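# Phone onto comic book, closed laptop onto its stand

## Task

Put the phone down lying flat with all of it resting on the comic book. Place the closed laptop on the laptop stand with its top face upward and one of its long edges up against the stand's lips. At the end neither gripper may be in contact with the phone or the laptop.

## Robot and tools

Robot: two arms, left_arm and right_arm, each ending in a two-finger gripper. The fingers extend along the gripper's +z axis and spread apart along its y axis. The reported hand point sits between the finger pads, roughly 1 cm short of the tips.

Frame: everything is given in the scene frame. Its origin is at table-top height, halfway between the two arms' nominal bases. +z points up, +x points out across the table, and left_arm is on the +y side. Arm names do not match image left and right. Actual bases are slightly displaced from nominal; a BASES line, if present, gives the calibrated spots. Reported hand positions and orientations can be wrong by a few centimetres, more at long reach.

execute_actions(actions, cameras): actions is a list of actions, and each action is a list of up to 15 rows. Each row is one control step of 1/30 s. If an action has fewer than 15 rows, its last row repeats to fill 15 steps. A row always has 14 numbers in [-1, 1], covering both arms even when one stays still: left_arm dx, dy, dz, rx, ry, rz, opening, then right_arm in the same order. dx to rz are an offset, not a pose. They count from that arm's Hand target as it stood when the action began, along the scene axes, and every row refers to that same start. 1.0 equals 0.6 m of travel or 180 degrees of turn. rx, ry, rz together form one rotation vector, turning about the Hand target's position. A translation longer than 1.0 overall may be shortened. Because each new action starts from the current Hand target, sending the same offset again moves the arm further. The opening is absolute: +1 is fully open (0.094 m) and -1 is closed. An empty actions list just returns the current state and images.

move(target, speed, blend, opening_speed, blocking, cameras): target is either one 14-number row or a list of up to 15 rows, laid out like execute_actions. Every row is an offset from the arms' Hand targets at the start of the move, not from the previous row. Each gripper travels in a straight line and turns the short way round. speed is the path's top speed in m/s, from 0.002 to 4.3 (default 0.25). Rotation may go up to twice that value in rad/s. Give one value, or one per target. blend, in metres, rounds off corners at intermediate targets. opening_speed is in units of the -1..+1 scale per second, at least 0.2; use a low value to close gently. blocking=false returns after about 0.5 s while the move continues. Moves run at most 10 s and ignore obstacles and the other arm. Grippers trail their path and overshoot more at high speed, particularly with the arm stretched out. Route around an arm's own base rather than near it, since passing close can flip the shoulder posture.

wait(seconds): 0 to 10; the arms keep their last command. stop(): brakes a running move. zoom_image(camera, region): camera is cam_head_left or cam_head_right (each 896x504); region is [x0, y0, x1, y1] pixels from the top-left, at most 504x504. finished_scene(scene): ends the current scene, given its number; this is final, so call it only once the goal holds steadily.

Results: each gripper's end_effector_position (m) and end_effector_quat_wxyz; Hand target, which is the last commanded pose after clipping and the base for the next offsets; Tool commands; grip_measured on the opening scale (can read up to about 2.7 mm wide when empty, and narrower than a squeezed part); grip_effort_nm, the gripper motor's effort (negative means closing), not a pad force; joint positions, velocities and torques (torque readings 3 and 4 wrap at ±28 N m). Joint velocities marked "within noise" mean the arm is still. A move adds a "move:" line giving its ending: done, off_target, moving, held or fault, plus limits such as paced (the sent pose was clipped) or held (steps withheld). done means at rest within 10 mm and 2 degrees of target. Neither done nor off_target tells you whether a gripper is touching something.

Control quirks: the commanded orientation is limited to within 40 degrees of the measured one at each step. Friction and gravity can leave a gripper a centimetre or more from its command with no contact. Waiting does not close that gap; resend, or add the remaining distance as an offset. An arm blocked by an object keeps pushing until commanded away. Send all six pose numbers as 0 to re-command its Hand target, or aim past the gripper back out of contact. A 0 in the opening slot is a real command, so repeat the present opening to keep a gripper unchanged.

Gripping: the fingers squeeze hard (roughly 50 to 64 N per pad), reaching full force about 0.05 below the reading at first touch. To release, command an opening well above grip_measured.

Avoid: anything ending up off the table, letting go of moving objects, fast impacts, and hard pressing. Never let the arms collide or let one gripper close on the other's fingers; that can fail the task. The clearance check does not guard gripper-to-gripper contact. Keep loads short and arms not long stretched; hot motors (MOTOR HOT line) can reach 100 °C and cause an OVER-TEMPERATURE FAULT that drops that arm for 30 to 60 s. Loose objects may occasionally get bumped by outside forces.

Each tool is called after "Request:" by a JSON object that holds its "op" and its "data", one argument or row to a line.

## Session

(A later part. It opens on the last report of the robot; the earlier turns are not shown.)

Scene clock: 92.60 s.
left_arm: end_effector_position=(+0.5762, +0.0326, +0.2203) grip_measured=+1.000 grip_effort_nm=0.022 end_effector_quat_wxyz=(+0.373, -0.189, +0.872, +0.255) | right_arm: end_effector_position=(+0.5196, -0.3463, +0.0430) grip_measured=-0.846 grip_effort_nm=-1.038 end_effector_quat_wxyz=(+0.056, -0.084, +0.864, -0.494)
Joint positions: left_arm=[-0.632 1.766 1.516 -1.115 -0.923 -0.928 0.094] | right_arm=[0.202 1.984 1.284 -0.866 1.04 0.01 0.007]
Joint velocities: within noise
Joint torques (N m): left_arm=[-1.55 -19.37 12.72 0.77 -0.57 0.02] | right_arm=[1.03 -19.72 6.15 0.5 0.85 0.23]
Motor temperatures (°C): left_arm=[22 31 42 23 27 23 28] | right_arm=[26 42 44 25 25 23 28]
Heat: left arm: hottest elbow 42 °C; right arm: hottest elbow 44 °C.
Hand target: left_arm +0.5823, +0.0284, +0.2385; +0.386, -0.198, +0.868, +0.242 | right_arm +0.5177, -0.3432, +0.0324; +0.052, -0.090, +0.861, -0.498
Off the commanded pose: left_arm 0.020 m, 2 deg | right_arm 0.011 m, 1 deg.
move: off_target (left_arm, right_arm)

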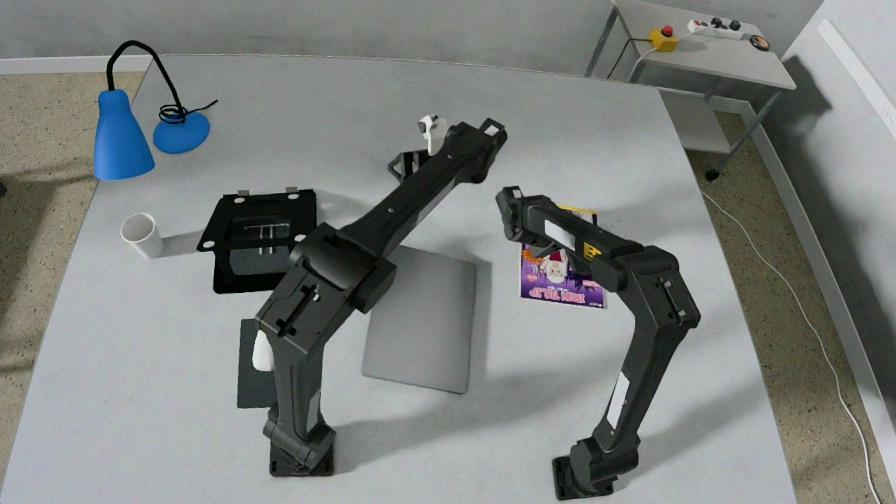

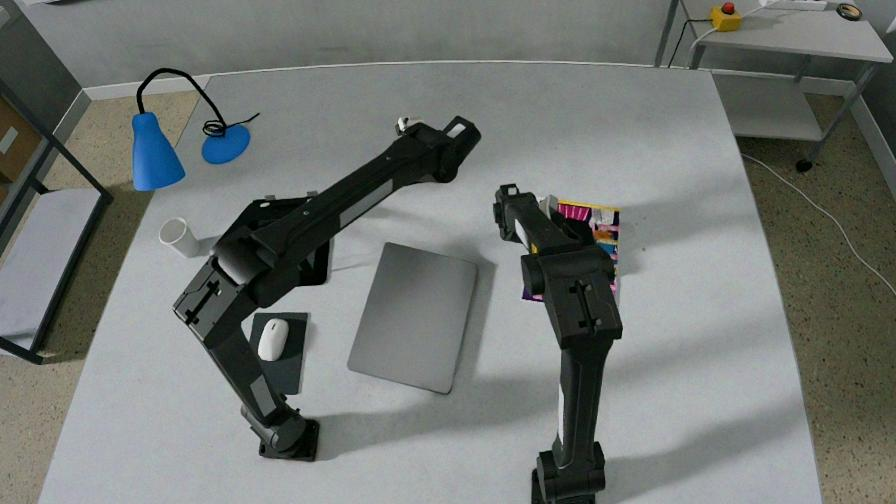

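Request:
{"op": "move", "data": {
  "target": [0,0,0,0,0,0,1,0.0,0.0,-0.018,0,0,0,-0.92],
  "speed": 0.04
}}

Request:
{"op": "zoom_image", "data": {
  "camera": "cam_head_right",
  "region": [520, 190, 640, 310]
}}

Scene clock: 95.03 s.
left_arm: end_effector_position=(+0.5762, +0.0326, +0.2203) grip_measured=+1.000 grip_effort_nm=0.022 end_effector_quat_wxyz=(+0.373, -0.189, +0.872, +0.255) | right_arm: end_effector_position=(+0.5219, -0.3459, +0.0365) grip_measured=-0.846 grip_effort_nm=-1.043 end_effector_quat_wxyz=(+0.060, -0.082, +0.863, -0.494)
Joint positions: left_arm=[-0.632 1.766 1.516 -1.115 -0.923 -0.928 0.094] | right_arm=[0.202 1.998 1.284 -0.844 1.042 0.01 0.007]
Joint velocities: within noise
Joint torques (N m): left_arm=[-1.38 -19.55 12.53 0.61 -0.57 -0.03] | right_arm=[0.97 -19.84 5.79 0.57 0.8 0.24]
Motor temperatures (°C): left_arm=[22 31 42 23 27 23 28] | right_arm=[26 43 44 25 25 23 28]
Heat: left arm: hottest elbow 42 °C; right arm: hottest elbow 44 °C.
Hand target: left_arm +0.5823, +0.0284, +0.2385; +0.386, -0.198, +0.868, +0.242 | right_arm +0.5178, -0.3431, +0.0217; +0.053, -0.090, +0.861, -0.498
Off the commanded pose: left_arm 0.020 m, 2 deg | right_arm 0.016 m, 1 deg.
move: off_target (left_arm, right_arm)

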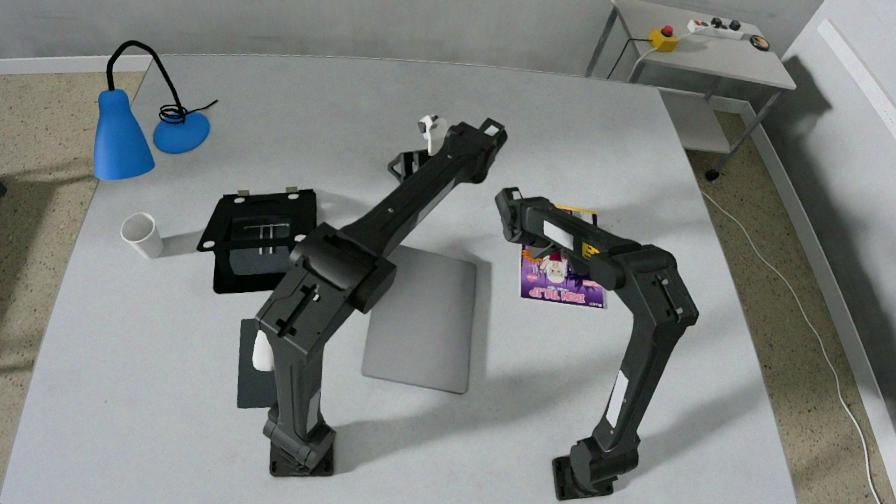

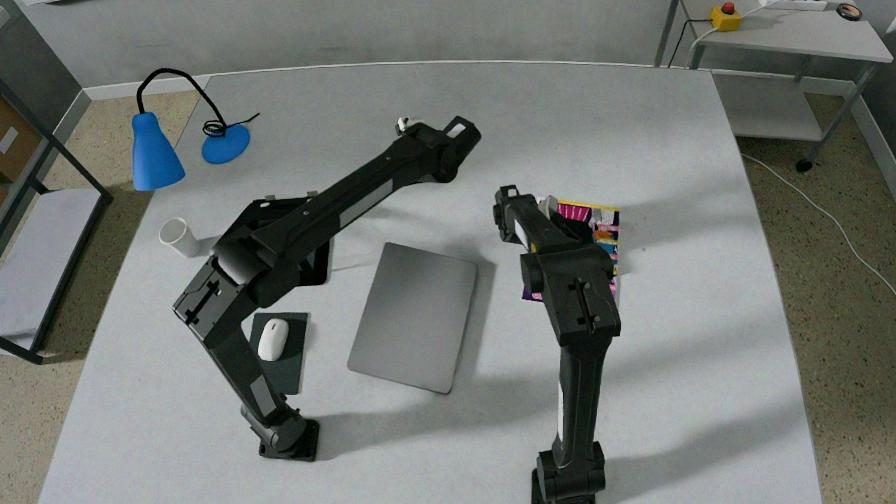

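Scaled by 4.200.

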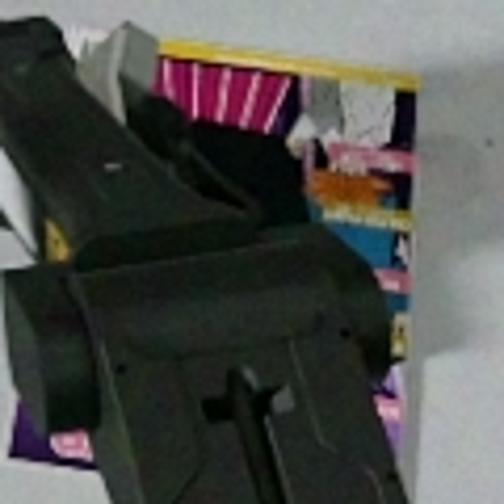

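Request:
{"op": "move", "data": {
  "target": [0,0,0,0,0,0,1,0.0,0.0,0.0,0,0,0,-0.55],
  "speed": 0.04,
  "opening_speed": 0.2
}}

Request:
{"op": "zoom_image", "data": {
  "camera": "cam_head_right",
  "region": [520, 190, 640, 310]
}}

Scene clock: 99.80 s.
left_arm: end_effector_position=(+0.5762, +0.0326, +0.2203) grip_measured=+1.000 grip_effort_nm=0.022 end_effector_quat_wxyz=(+0.373, -0.189, +0.872, +0.255) | right_arm: end_effector_position=(+0.5219, -0.3461, +0.0368) grip_measured=-0.552 grip_effort_nm=0.056 end_effector_quat_wxyz=(+0.060, -0.082, +0.863, -0.495)
Joint positions: left_arm=[-0.632 1.766 1.516 -1.115 -0.923 -0.928 0.094] | right_arm=[0.202 1.998 1.284 -0.844 1.044 0.01 0.021]
Joint velocities: within noise
Joint torques (N m): left_arm=[-1.85 -19.6 12.92 0.7 -0.55 -0.01] | right_arm=[0.97 -19.6 5.81 0.57 0.74 0.24]
Motor temperatures (°C): left_arm=[22 31 42 23 27 23 28] | right_arm=[26 43 43 25 25 23 28]
Heat: left arm: hottest elbow 42 °C; right arm: hottest shoulder 43 °C.
Hand target: left_arm +0.5823, +0.0284, +0.2385; +0.386, -0.198, +0.868, +0.242 | right_arm +0.5178, -0.3431, +0.0217; +0.053, -0.090, +0.861, -0.498
Off the commanded pose: left_arm 0.020 m, 2 deg | right_arm 0.016 m, 1 deg.
move: off_target (left_arm, right_arm)

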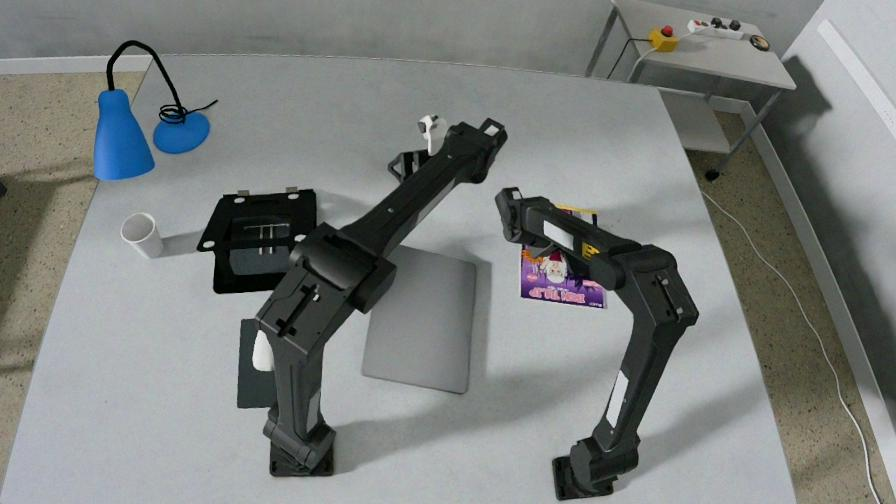

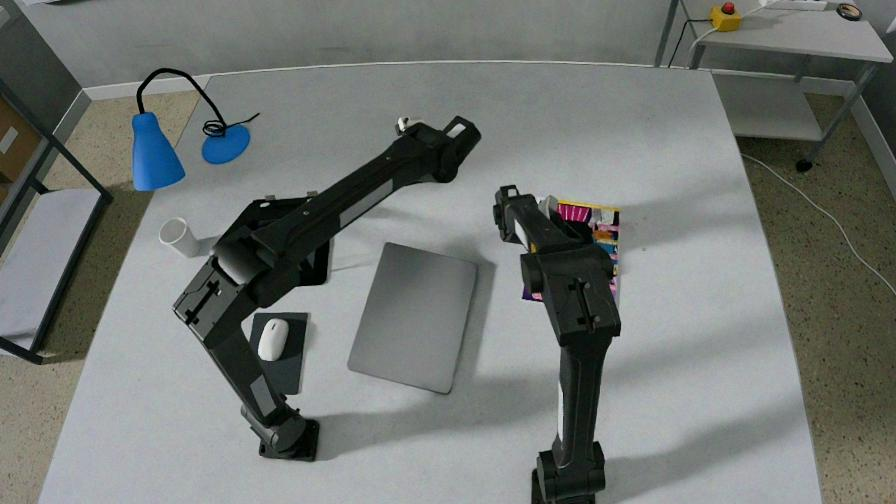

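Scaled by 4.200.

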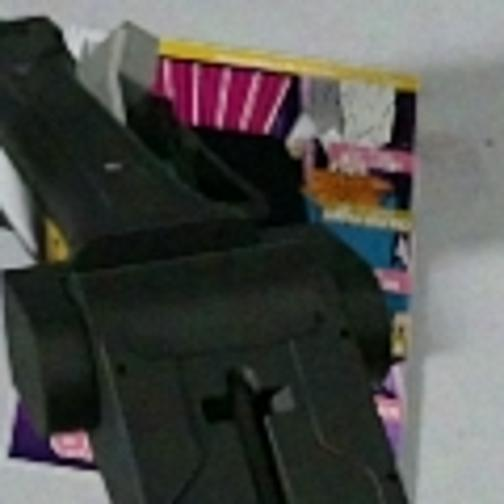

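Request:
{"op": "move", "data": {
  "target": [0,0,0,0,0,0,1,-0.03,0.13,0.05,0.0,0,0,-0.55],
  "speed": 0.05
}}

Request:
{"op": "zoom_image", "data": {
  "camera": "cam_head_right",
  "region": [520, 190, 640, 310]
}}

Request:
{"op": "zoom_image", "data": {
  "camera": "cam_head_left",
  "region": [480, 160, 640, 320]
}}

Scene clock: 105.80 s.
left_arm: end_effector_position=(+0.5762, +0.0326, +0.2203) grip_measured=+1.000 grip_effort_nm=0.022 end_effector_quat_wxyz=(+0.373, -0.189, +0.872, +0.255) | right_arm: end_effector_position=(+0.4860, -0.2756, +0.0515) grip_measured=-0.551 grip_effort_nm=0.066 end_effector_quat_wxyz=(+0.044, -0.092, +0.860, -0.500)
Joint positions: left_arm=[-0.632 1.766 1.516 -1.115 -0.923 -0.928 0.094] | right_arm=[0.351 1.998 1.321 -1.168 1.029 0.297 0.021]
Joint velocities: within noise
Joint torques (N m): left_arm=[-2.02 -19.43 13.09 0.57 -0.53 -0.07] | right_arm=[1.03 -19.43 9.74 -0.58 0.48 0.27]
Motor temperatures (°C): left_arm=[22 31 42 23 27 23 28] | right_arm=[26 43 43 25 25 23 27]
Heat: left arm: hottest elbow 42 °C; right arm: hottest shoulder 43 °C.
Hand target: left_arm +0.5823, +0.0284, +0.2385; +0.386, -0.198, +0.868, +0.242 | right_arm +0.4999, -0.2652, +0.0517; +0.052, -0.090, +0.861, -0.497
Off the commanded pose: left_arm 0.020 m, 2 deg | right_arm 0.017 m, 1 deg.
move: off_target (left_arm, right_arm)

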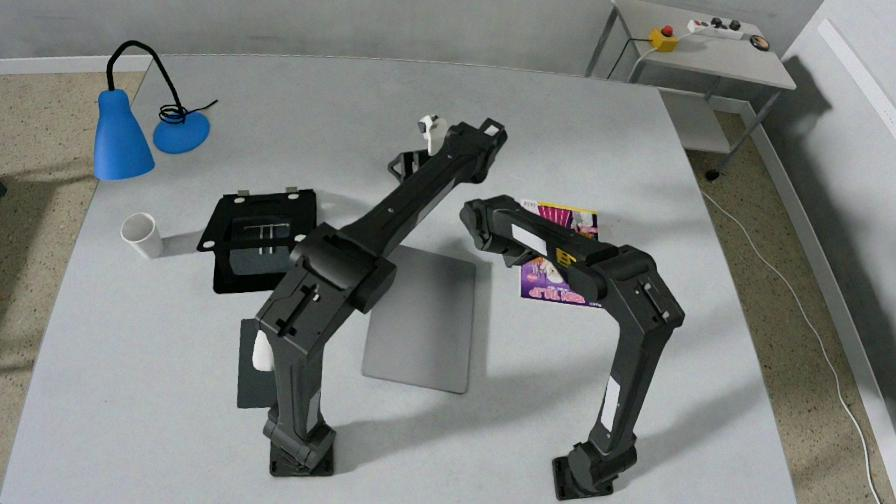

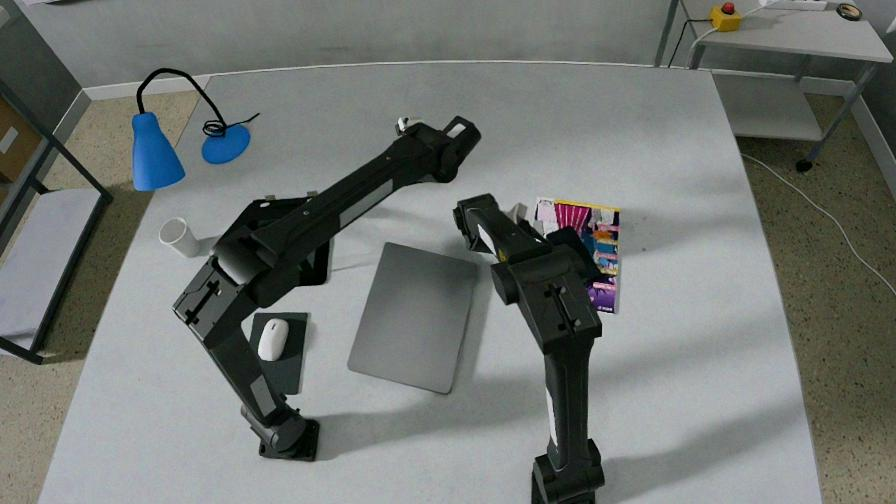

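Scaled by 4.200.

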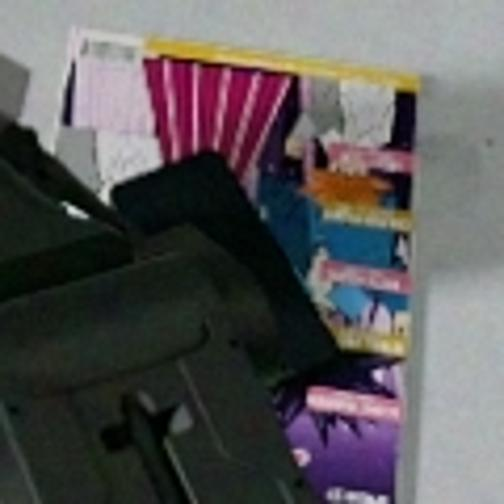

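Scaled by 3.150.

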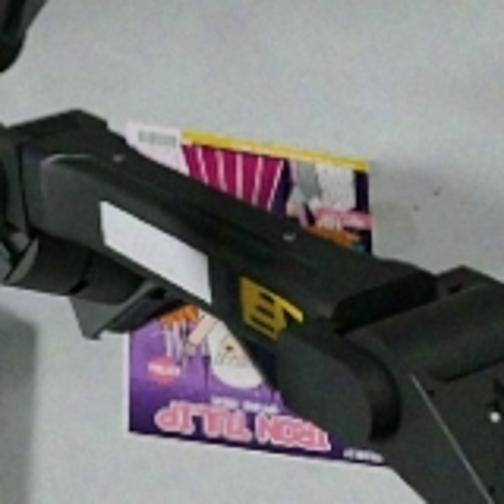

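Request:
{"op": "move", "data": {
  "target": [
    [0,0,0,0,0,0,1,-0.02,0.06,0.05,0.0,0,0,-0.55],
    [0,0,0,0,0,0,1,-0.1,0.05,0.3,0.0,0,0,-0.55]
  ],
  "speed": 0.08
}}

Request:
{"op": "zoom_image", "data": {
  "camera": "cam_head_right",
  "region": [500, 180, 640, 320]
}}

Request:
{"op": "zoom_image", "data": {
  "camera": "cam_head_left",
  "region": [480, 160, 640, 320]
}}

Scene clock: 110.63 s.
left_arm: end_effector_position=(+0.5762, +0.0326, +0.2203) grip_measured=+1.000 grip_effort_nm=0.022 end_effector_quat_wxyz=(+0.373, -0.189, +0.872, +0.255) | right_arm: end_effector_position=(+0.4708, -0.2409, +0.0726) grip_measured=-0.551 grip_effort_nm=0.056 end_effector_quat_wxyz=(+0.028, -0.106, +0.856, -0.505)
Joint positions: left_arm=[-0.632 1.766 1.516 -1.115 -0.923 -0.928 0.094] | right_arm=[0.424 1.996 1.373 -1.364 1.007 0.416 0.021]
Joint velocities: within noise
Joint torques (N m): left_arm=[-1.26 -18.84 12.82 0.9 -0.61 -0.03] | right_arm=[0.44 -21.3 6.71 -0.31 0.54 0.21]
Motor temperatures (°C): left_arm=[22 31 42 23 27 23 28] | right_arm=[26 43 43 25 25 23 27]
Heat: left arm: hottest elbow 42 °C; right arm: hottest shoulder 43 °C.
Hand target: left_arm +0.5823, +0.0284, +0.2385; +0.386, -0.198, +0.868, +0.242 | right_arm +0.4716, -0.2406, +0.0719; +0.030, -0.105, +0.857, -0.504 (not the last commanded pose)
Off the commanded pose: left_arm 0.020 m, 2 deg | right_arm 0.162 m, 3 deg.
move: held (right_arm; a check stopped the path), off_target (left_arm); path passed 1 of 2 targets; limits=held
pose unreachable (right arm): on one or more control steps of this call, first in action 0 (counted from 0), this arm could not follow its commanded pose, so it was not sent that pose on those steps. It may still have moved: this result reports where it is.
cause: moving toward the commanded pose would bring a part of the arm too close to another arm (this arm's forearm (the part past joint 3) and the left arm's wrist (the part past joint 5)).

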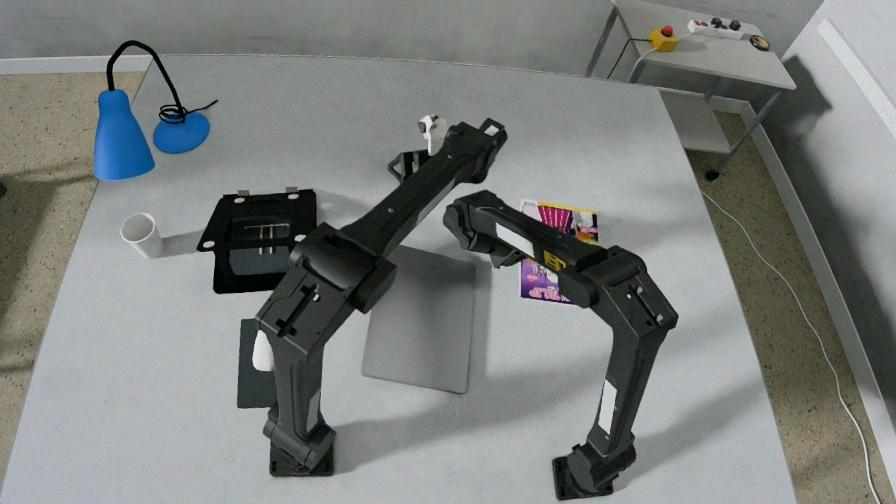

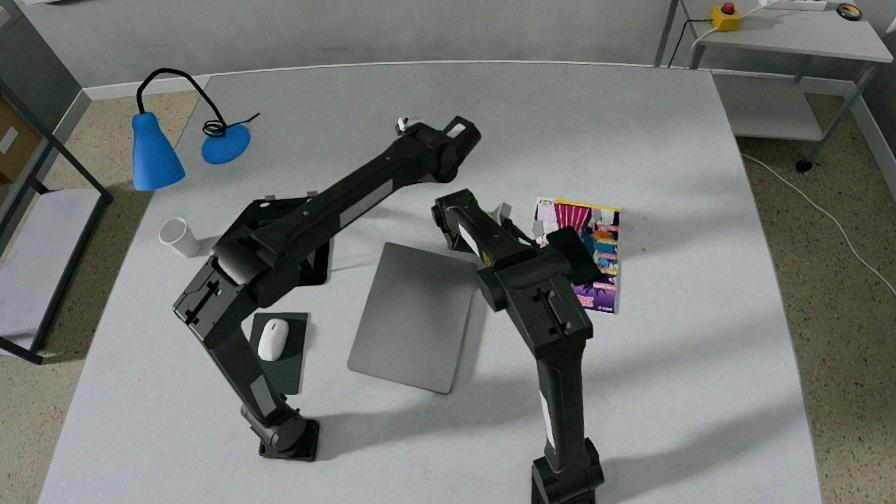

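Scaled by 3.600.

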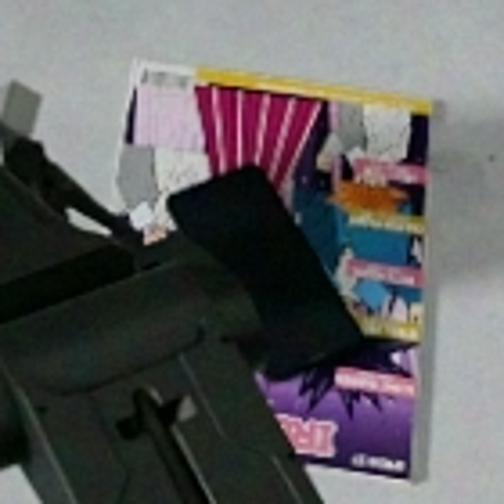

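Scaled by 3.150.

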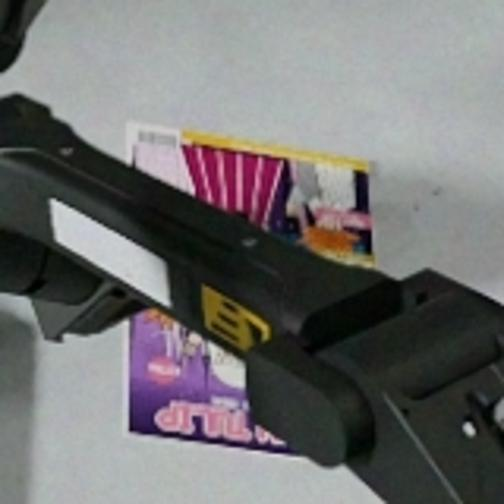

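Request:
{"op": "move", "data": {
  "target": [
    [-0.2,0.35,0.15,0,0,0,1,0,0,0,0.0,0,0,-0.55],
    [-0.2,0.35,0.15,0,0,0,1,-0.1,-0.3,0.3,0.0,0,0,-0.55]
  ],
  "speed": 0.2
}}

Request:
{"op": "zoom_image", "data": {
  "camera": "cam_head_left",
  "region": [340, 220, 520, 400]
}}

Request:
{"op": "zoom_image", "data": {
  "camera": "cam_head_right",
  "region": [330, 220, 510, 400]
}}

Scene clock: 139.80 s.
left_arm: end_effector_position=(+0.4626, +0.2335, +0.3277) grip_measured=+1.000 grip_effort_nm=0.022 end_effector_quat_wxyz=(+0.383, -0.194, +0.870, +0.243) | right_arm: end_effector_position=(+0.4153, -0.4168, +0.2554) grip_measured=-0.551 grip_effort_nm=0.056 end_effector_quat_wxyz=(+0.032, -0.106, +0.856, -0.505)
Joint positions: left_arm=[-0.339 1.151 1.119 -0.978 -0.801 -0.507 0.094] | right_arm=[0.092 1.437 1.165 -1.14 1.054 -0.242 0.021]
Joint velocities: within noise
Joint torques (N m): left_arm=[-0.62 -10.58 10.47 1.73 -0.32 0.04] | right_arm=[-0.15 -15.09 7.57 0.77 0.49 0.14]
Motor temperatures (°C): left_arm=[22 31 42 24 27 23 27] | right_arm=[26 43 42 25 25 23 26]
Heat: left arm: hottest elbow 42 °C; right arm: hottest shoulder 43 °C.
Hand target: left_arm +0.4624, +0.2383, +0.3286; +0.387, -0.198, +0.868, +0.242 | right_arm +0.4116, -0.4207, +0.2520; +0.030, -0.105, +0.857, -0.504
Off the commanded pose: left_arm 0.005 m, 1 deg | right_arm 0.006 m, 0 deg.
move: done

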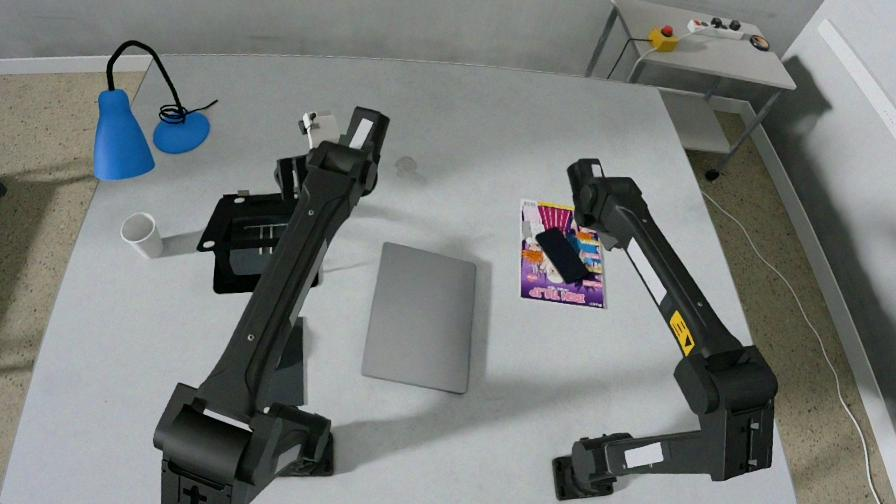

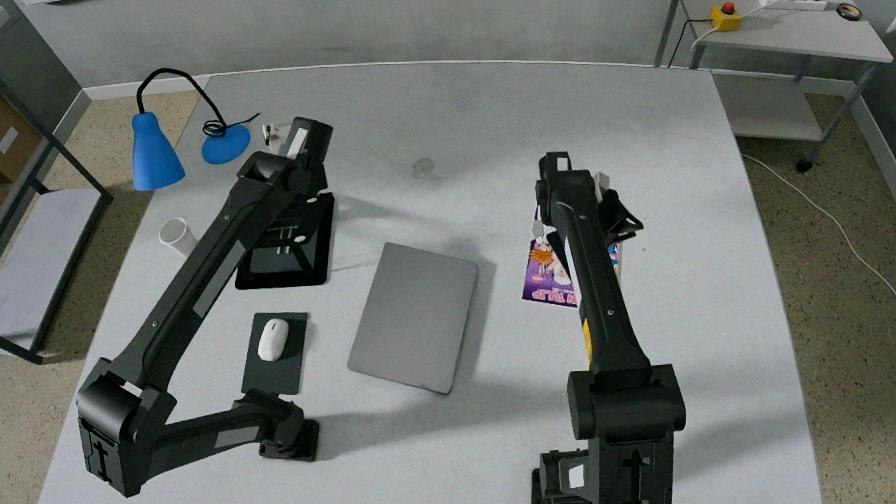

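Scaled by 2.800.

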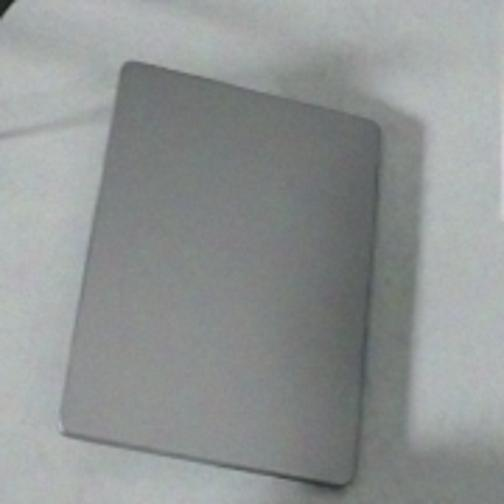

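Scaled by 2.800.

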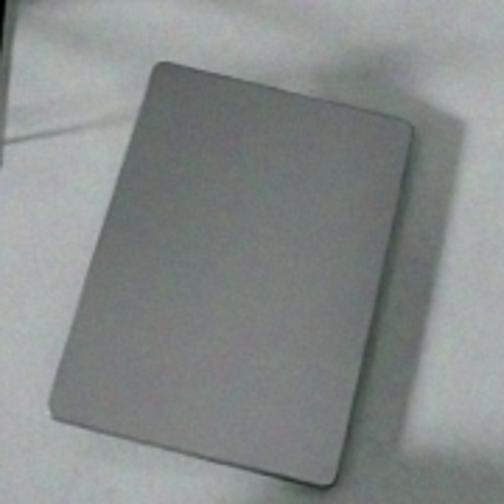

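Request:
{"op": "move", "data": {
  "target": [0,0,0,0,0,0,1,-0.211,0.40,-0.1,0.645,0.015,-0.087,0.1],
  "speed": 0.2
}}

Request:
{"op": "zoom_image", "data": {
  "camera": "cam_head_left",
  "region": [340, 220, 560, 440]
}}

Scene clock: 189.63 s.
left_arm: end_effector_position=(+0.4626, +0.2335, +0.3277) grip_measured=+1.000 grip_effort_nm=0.022 end_effector_quat_wxyz=(+0.383, -0.194, +0.870, +0.243) | right_arm: end_effector_position=(+0.2876, -0.1783, +0.1937) grip_measured=+0.099 grip_effort_nm=0.056 end_effector_quat_wxyz=(+0.026, +0.053, +0.886, +0.460)
Joint positions: left_arm=[-0.339 1.151 1.119 -0.978 -0.801 -0.507 0.094] | right_arm=[-0.032 1.167 0.793 -1.072 -0.951 0.157 0.052]
Joint velocities: within noise
Joint torques (N m): left_arm=[-1.2 -10.05 10.22 1.89 -0.32 0.06] | right_arm=[-0.09 -9.93 7.23 0.77 -0.54 0.1]
Motor temperatures (°C): left_arm=[22 28 40 24 27 23 27] | right_arm=[26 41 43 25 25 23 26]
Heat: left arm: hottest elbow 40 °C; right arm: hottest elbow 43 °C.
Hand target: left_arm +0.4623, +0.2383, +0.3286; +0.387, -0.198, +0.868, +0.242 | right_arm +0.2850, -0.1807, +0.1920; +0.030, +0.058, +0.885, +0.460
Off the commanded pose: left_arm 0.005 m, 1 deg | right_arm 0.004 m, 1 deg.
move: done

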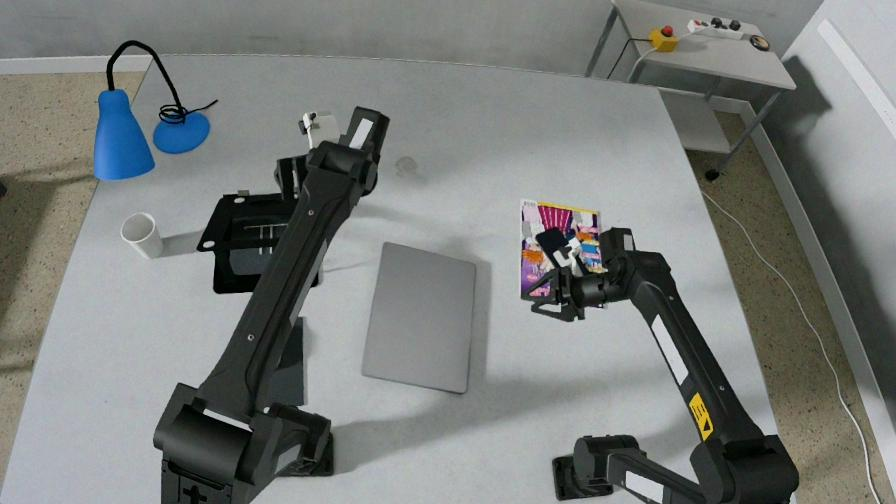

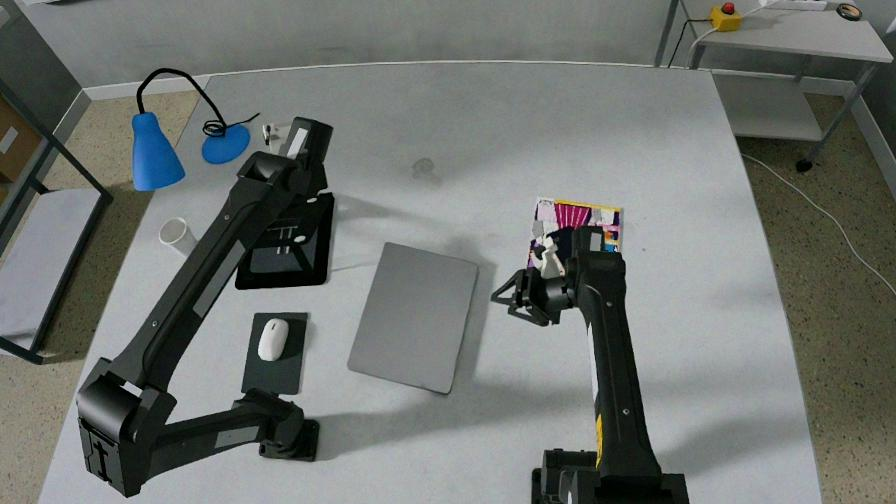

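Scaled by 2.291.

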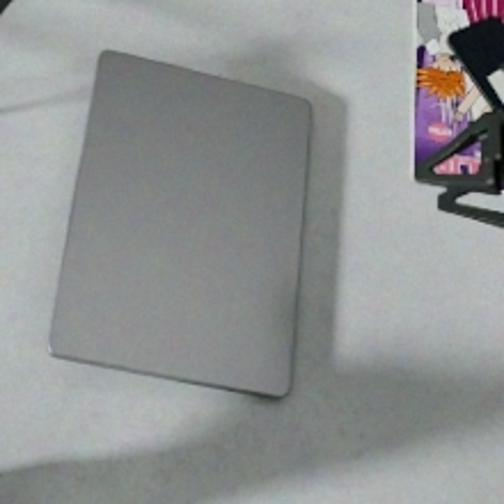

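Request:
{"op": "move", "data": {
  "target": [0,0,0,0,0,0,1,0.005,0.12,-0.235,0,0,0,0.1],
  "speed": 0.1
}}

Request:
{"op": "zoom_image", "data": {
  "camera": "cam_head_left",
  "region": [400, 260, 560, 420]
}}

Request:
{"op": "zoom_image", "data": {
  "camera": "cam_head_right",
  "region": [400, 260, 560, 420]
}}

Scene clock: 195.37 s.
left_arm: end_effector_position=(+0.4626, +0.2335, +0.3277) grip_measured=+1.000 grip_effort_nm=0.017 end_effector_quat_wxyz=(+0.383, -0.194, +0.870, +0.243) | right_arm: end_effector_position=(+0.2952, -0.1119, +0.0616) grip_measured=+0.099 grip_effort_nm=0.056 end_effector_quat_wxyz=(+0.043, +0.055, +0.884, +0.463)
Joint positions: left_arm=[-0.339 1.151 1.119 -0.978 -0.801 -0.507 0.094] | right_arm=[0.185 1.404 0.544 -0.254 -0.886 0.534 0.052]
Joint velocities: within noise
Joint torques (N m): left_arm=[-0.67 -9.93 10.33 1.68 -0.3 0.06] | right_arm=[1.38 -8.76 5.39 1.32 -0.33 0.12]
Motor temperatures (°C): left_arm=[22 28 40 24 27 23 27] | right_arm=[26 41 42 25 25 23 26]
Heat: left arm: hottest elbow 40 °C; right arm: hottest elbow 42 °C.
Hand target: left_arm +0.4623, +0.2383, +0.3286; +0.387, -0.198, +0.868, +0.242 | right_arm +0.2881, -0.1087, +0.0509; +0.030, +0.058, +0.885, +0.460
Off the commanded pose: left_arm 0.005 m, 1 deg | right_arm 0.013 m, 2 deg.
move: off_target (right_arm)

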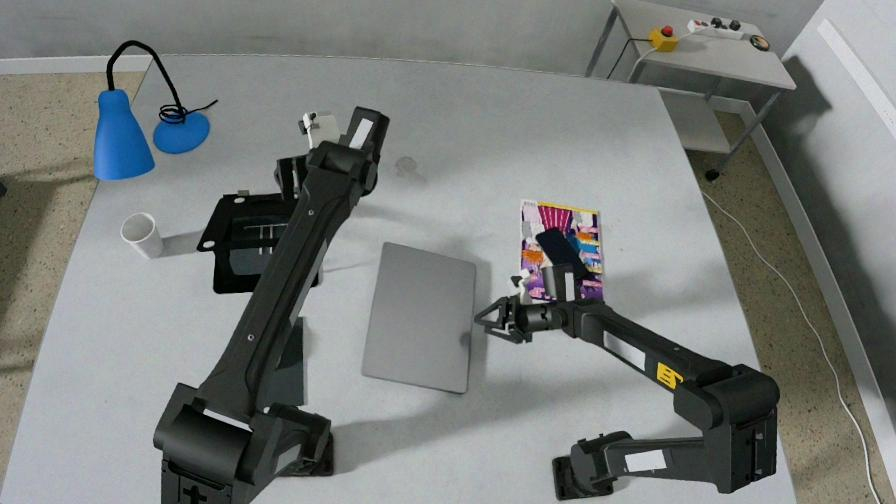

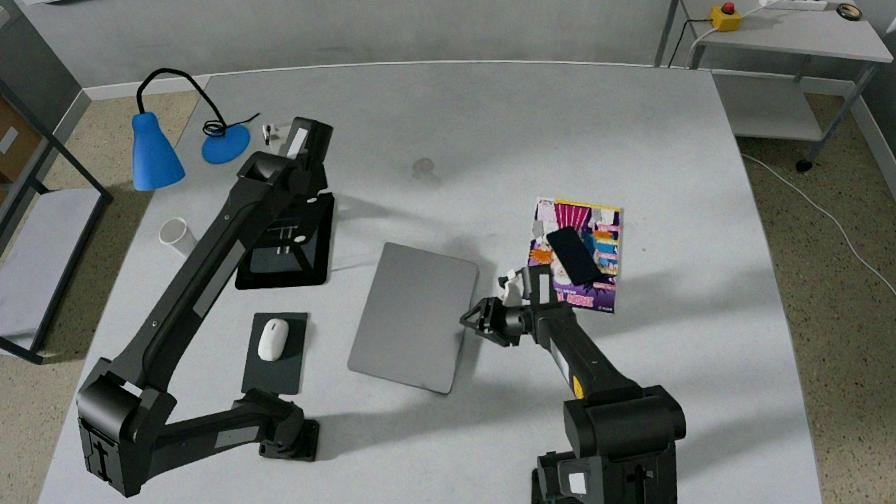

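Scaled by 3.150.

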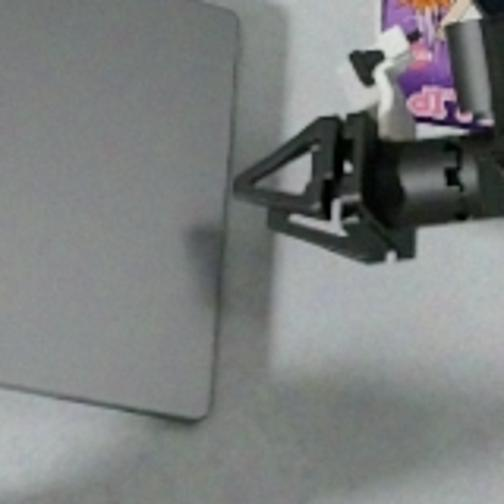

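Scaled by 3.150.

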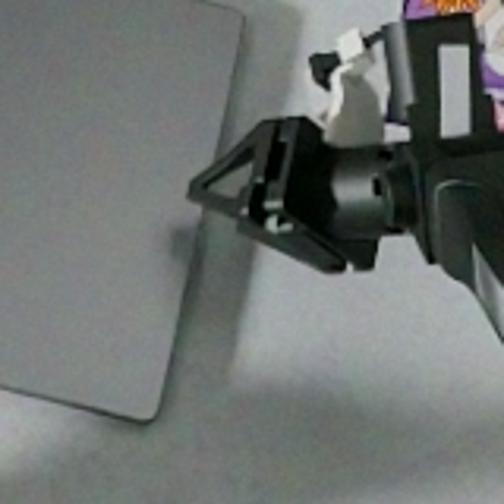

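Request:
{"op": "move", "data": {
  "target": [0,0,0,0,0,0,1,0.0,0.0,-0.05,0,0,0,0.1],
  "speed": 0.05
}}

Request:
{"op": "zoom_image", "data": {
  "camera": "cam_head_left",
  "region": [420, 270, 540, 390]
}}

Request:
{"op": "zoom_image", "data": {
  "camera": "cam_head_right",
  "region": [420, 270, 540, 390]
}}

Scene clock: 200.63 s.
left_arm: end_effector_position=(+0.4626, +0.2335, +0.3277) grip_measured=+1.000 grip_effort_nm=0.022 end_effector_quat_wxyz=(+0.383, -0.194, +0.870, +0.243) | right_arm: end_effector_position=(+0.2963, -0.1114, +0.0328) grip_measured=+0.099 grip_effort_nm=0.061 end_effector_quat_wxyz=(+0.044, +0.054, +0.883, +0.464)
Joint positions: left_arm=[-0.339 1.151 1.119 -0.978 -0.801 -0.507 0.094] | right_arm=[0.185 1.498 0.521 -0.133 -0.888 0.535 0.052]
Joint velocities: within noise
Joint torques (N m): left_arm=[-0.32 -9.82 10.4 1.55 -0.33 0.07] | right_arm=[1.38 -9 4.56 1.31 -0.3 0.17]
Motor temperatures (°C): left_arm=[22 28 40 24 27 23 27] | right_arm=[26 40 42 25 25 23 26]
Heat: left arm: hottest elbow 40 °C; right arm: hottest elbow 42 °C.
Hand target: left_arm +0.4623, +0.2383, +0.3286; +0.387, -0.198, +0.868, +0.242 | right_arm +0.2879, -0.1086, +0.0210; +0.030, +0.058, +0.885, +0.460
Off the commanded pose: left_arm 0.005 m, 1 deg | right_arm 0.015 m, 2 deg.
move: off_target (right_arm)

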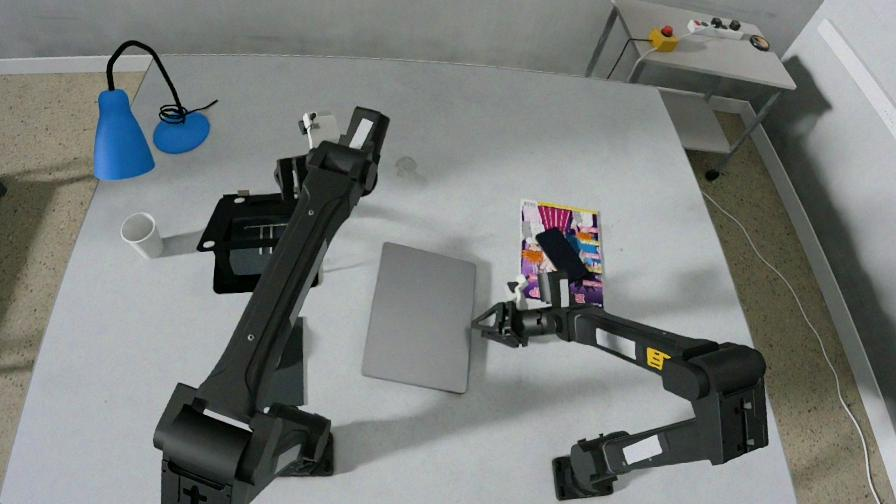

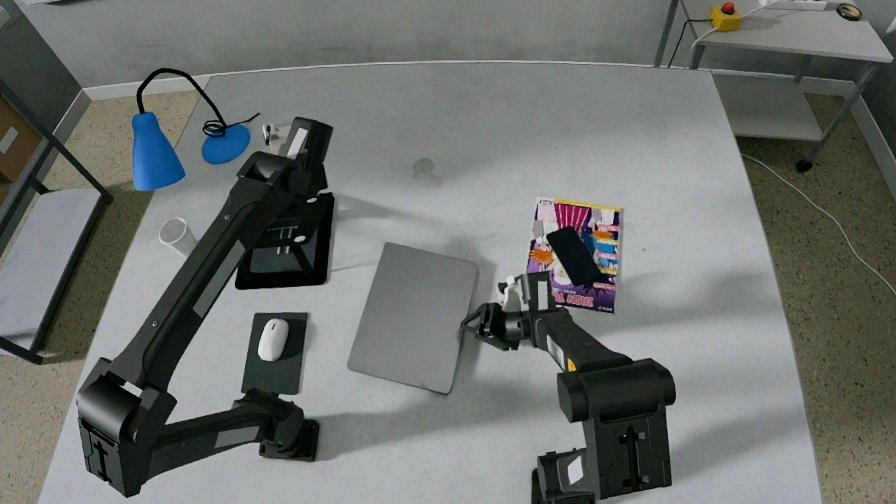

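Scaled by 4.200.

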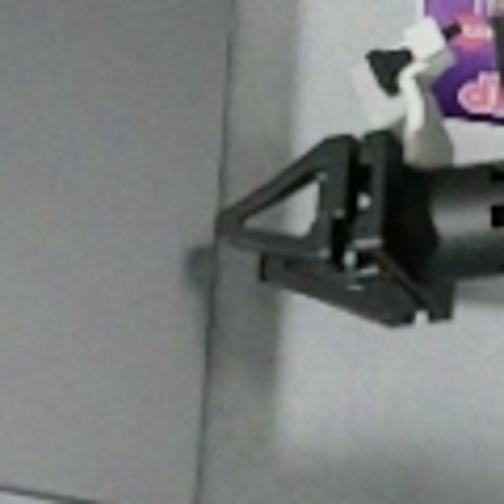

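Scaled by 4.200.

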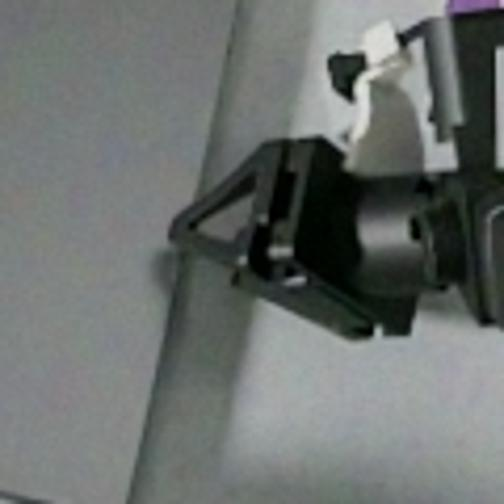

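Request:
{"op": "move", "data": {
  "target": [0,0,0,0,0,0,1,0.005,0.06,0,0,0,0,0.1],
  "speed": 0.05
}}

Request:
{"op": "zoom_image", "data": {
  "camera": "cam_head_left",
  "region": [360, 230, 540, 410]
}}

Request:
{"op": "zoom_image", "data": {
  "camera": "cam_head_right",
  "region": [340, 230, 520, 410]
}}

Scene clock: 205.67 s.
left_arm: end_effector_position=(+0.4626, +0.2335, +0.3277) grip_measured=+1.000 grip_effort_nm=0.027 end_effector_quat_wxyz=(+0.383, -0.194, +0.870, +0.243) | right_arm: end_effector_position=(+0.2970, -0.0800, +0.0331) grip_measured=+0.099 grip_effort_nm=0.061 end_effector_quat_wxyz=(+0.043, +0.061, +0.883, +0.464)
Joint positions: left_arm=[-0.339 1.151 1.119 -0.978 -0.801 -0.507 0.094] | right_arm=[0.283 1.512 0.521 -0.016 -0.837 0.683 0.052]
Joint velocities: within noise
Joint torques (N m): left_arm=[-0.73 -10.64 10.25 1.65 -0.32 0.07] | right_arm=[2.08 -8.59 5.31 1.73 -0.22 0.14]
Motor temperatures (°C): left_arm=[22 27 40 24 27 23 27] | right_arm=[26 40 41 25 25 23 26]
Heat: left arm: hottest elbow 40 °C; right arm: hottest elbow 41 °C.
Hand target: left_arm +0.4623, +0.2383, +0.3286; +0.387, -0.198, +0.868, +0.242 | right_arm +0.2910, -0.0727, +0.0210; +0.030, +0.058, +0.885, +0.460
Off the commanded pose: left_arm 0.005 m, 1 deg | right_arm 0.015 m, 2 deg.
move: off_target (right_arm)

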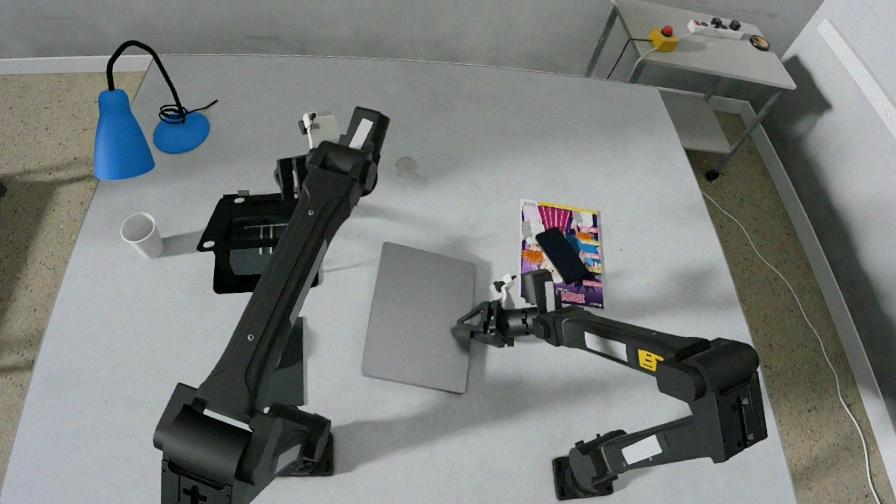

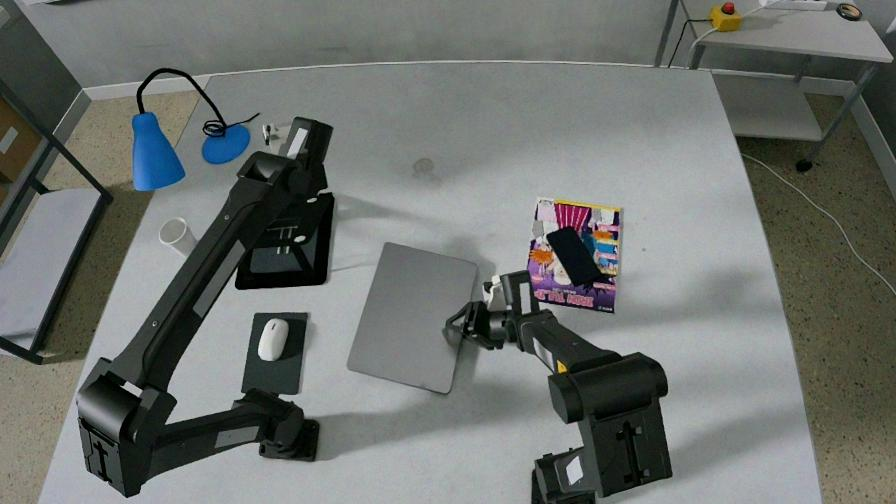

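Scaled by 2.800.

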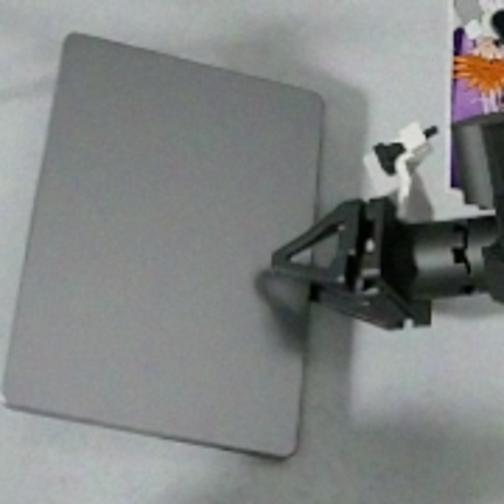

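Scaled by 2.800.

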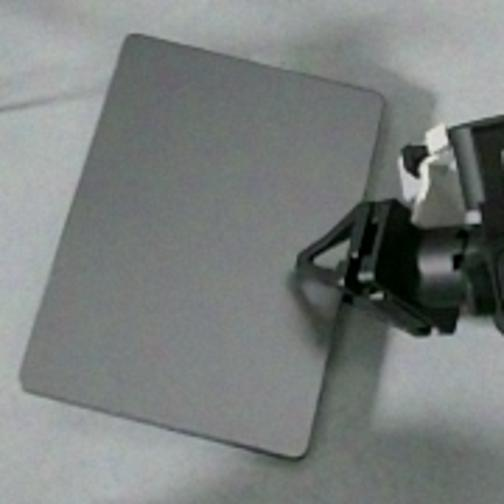

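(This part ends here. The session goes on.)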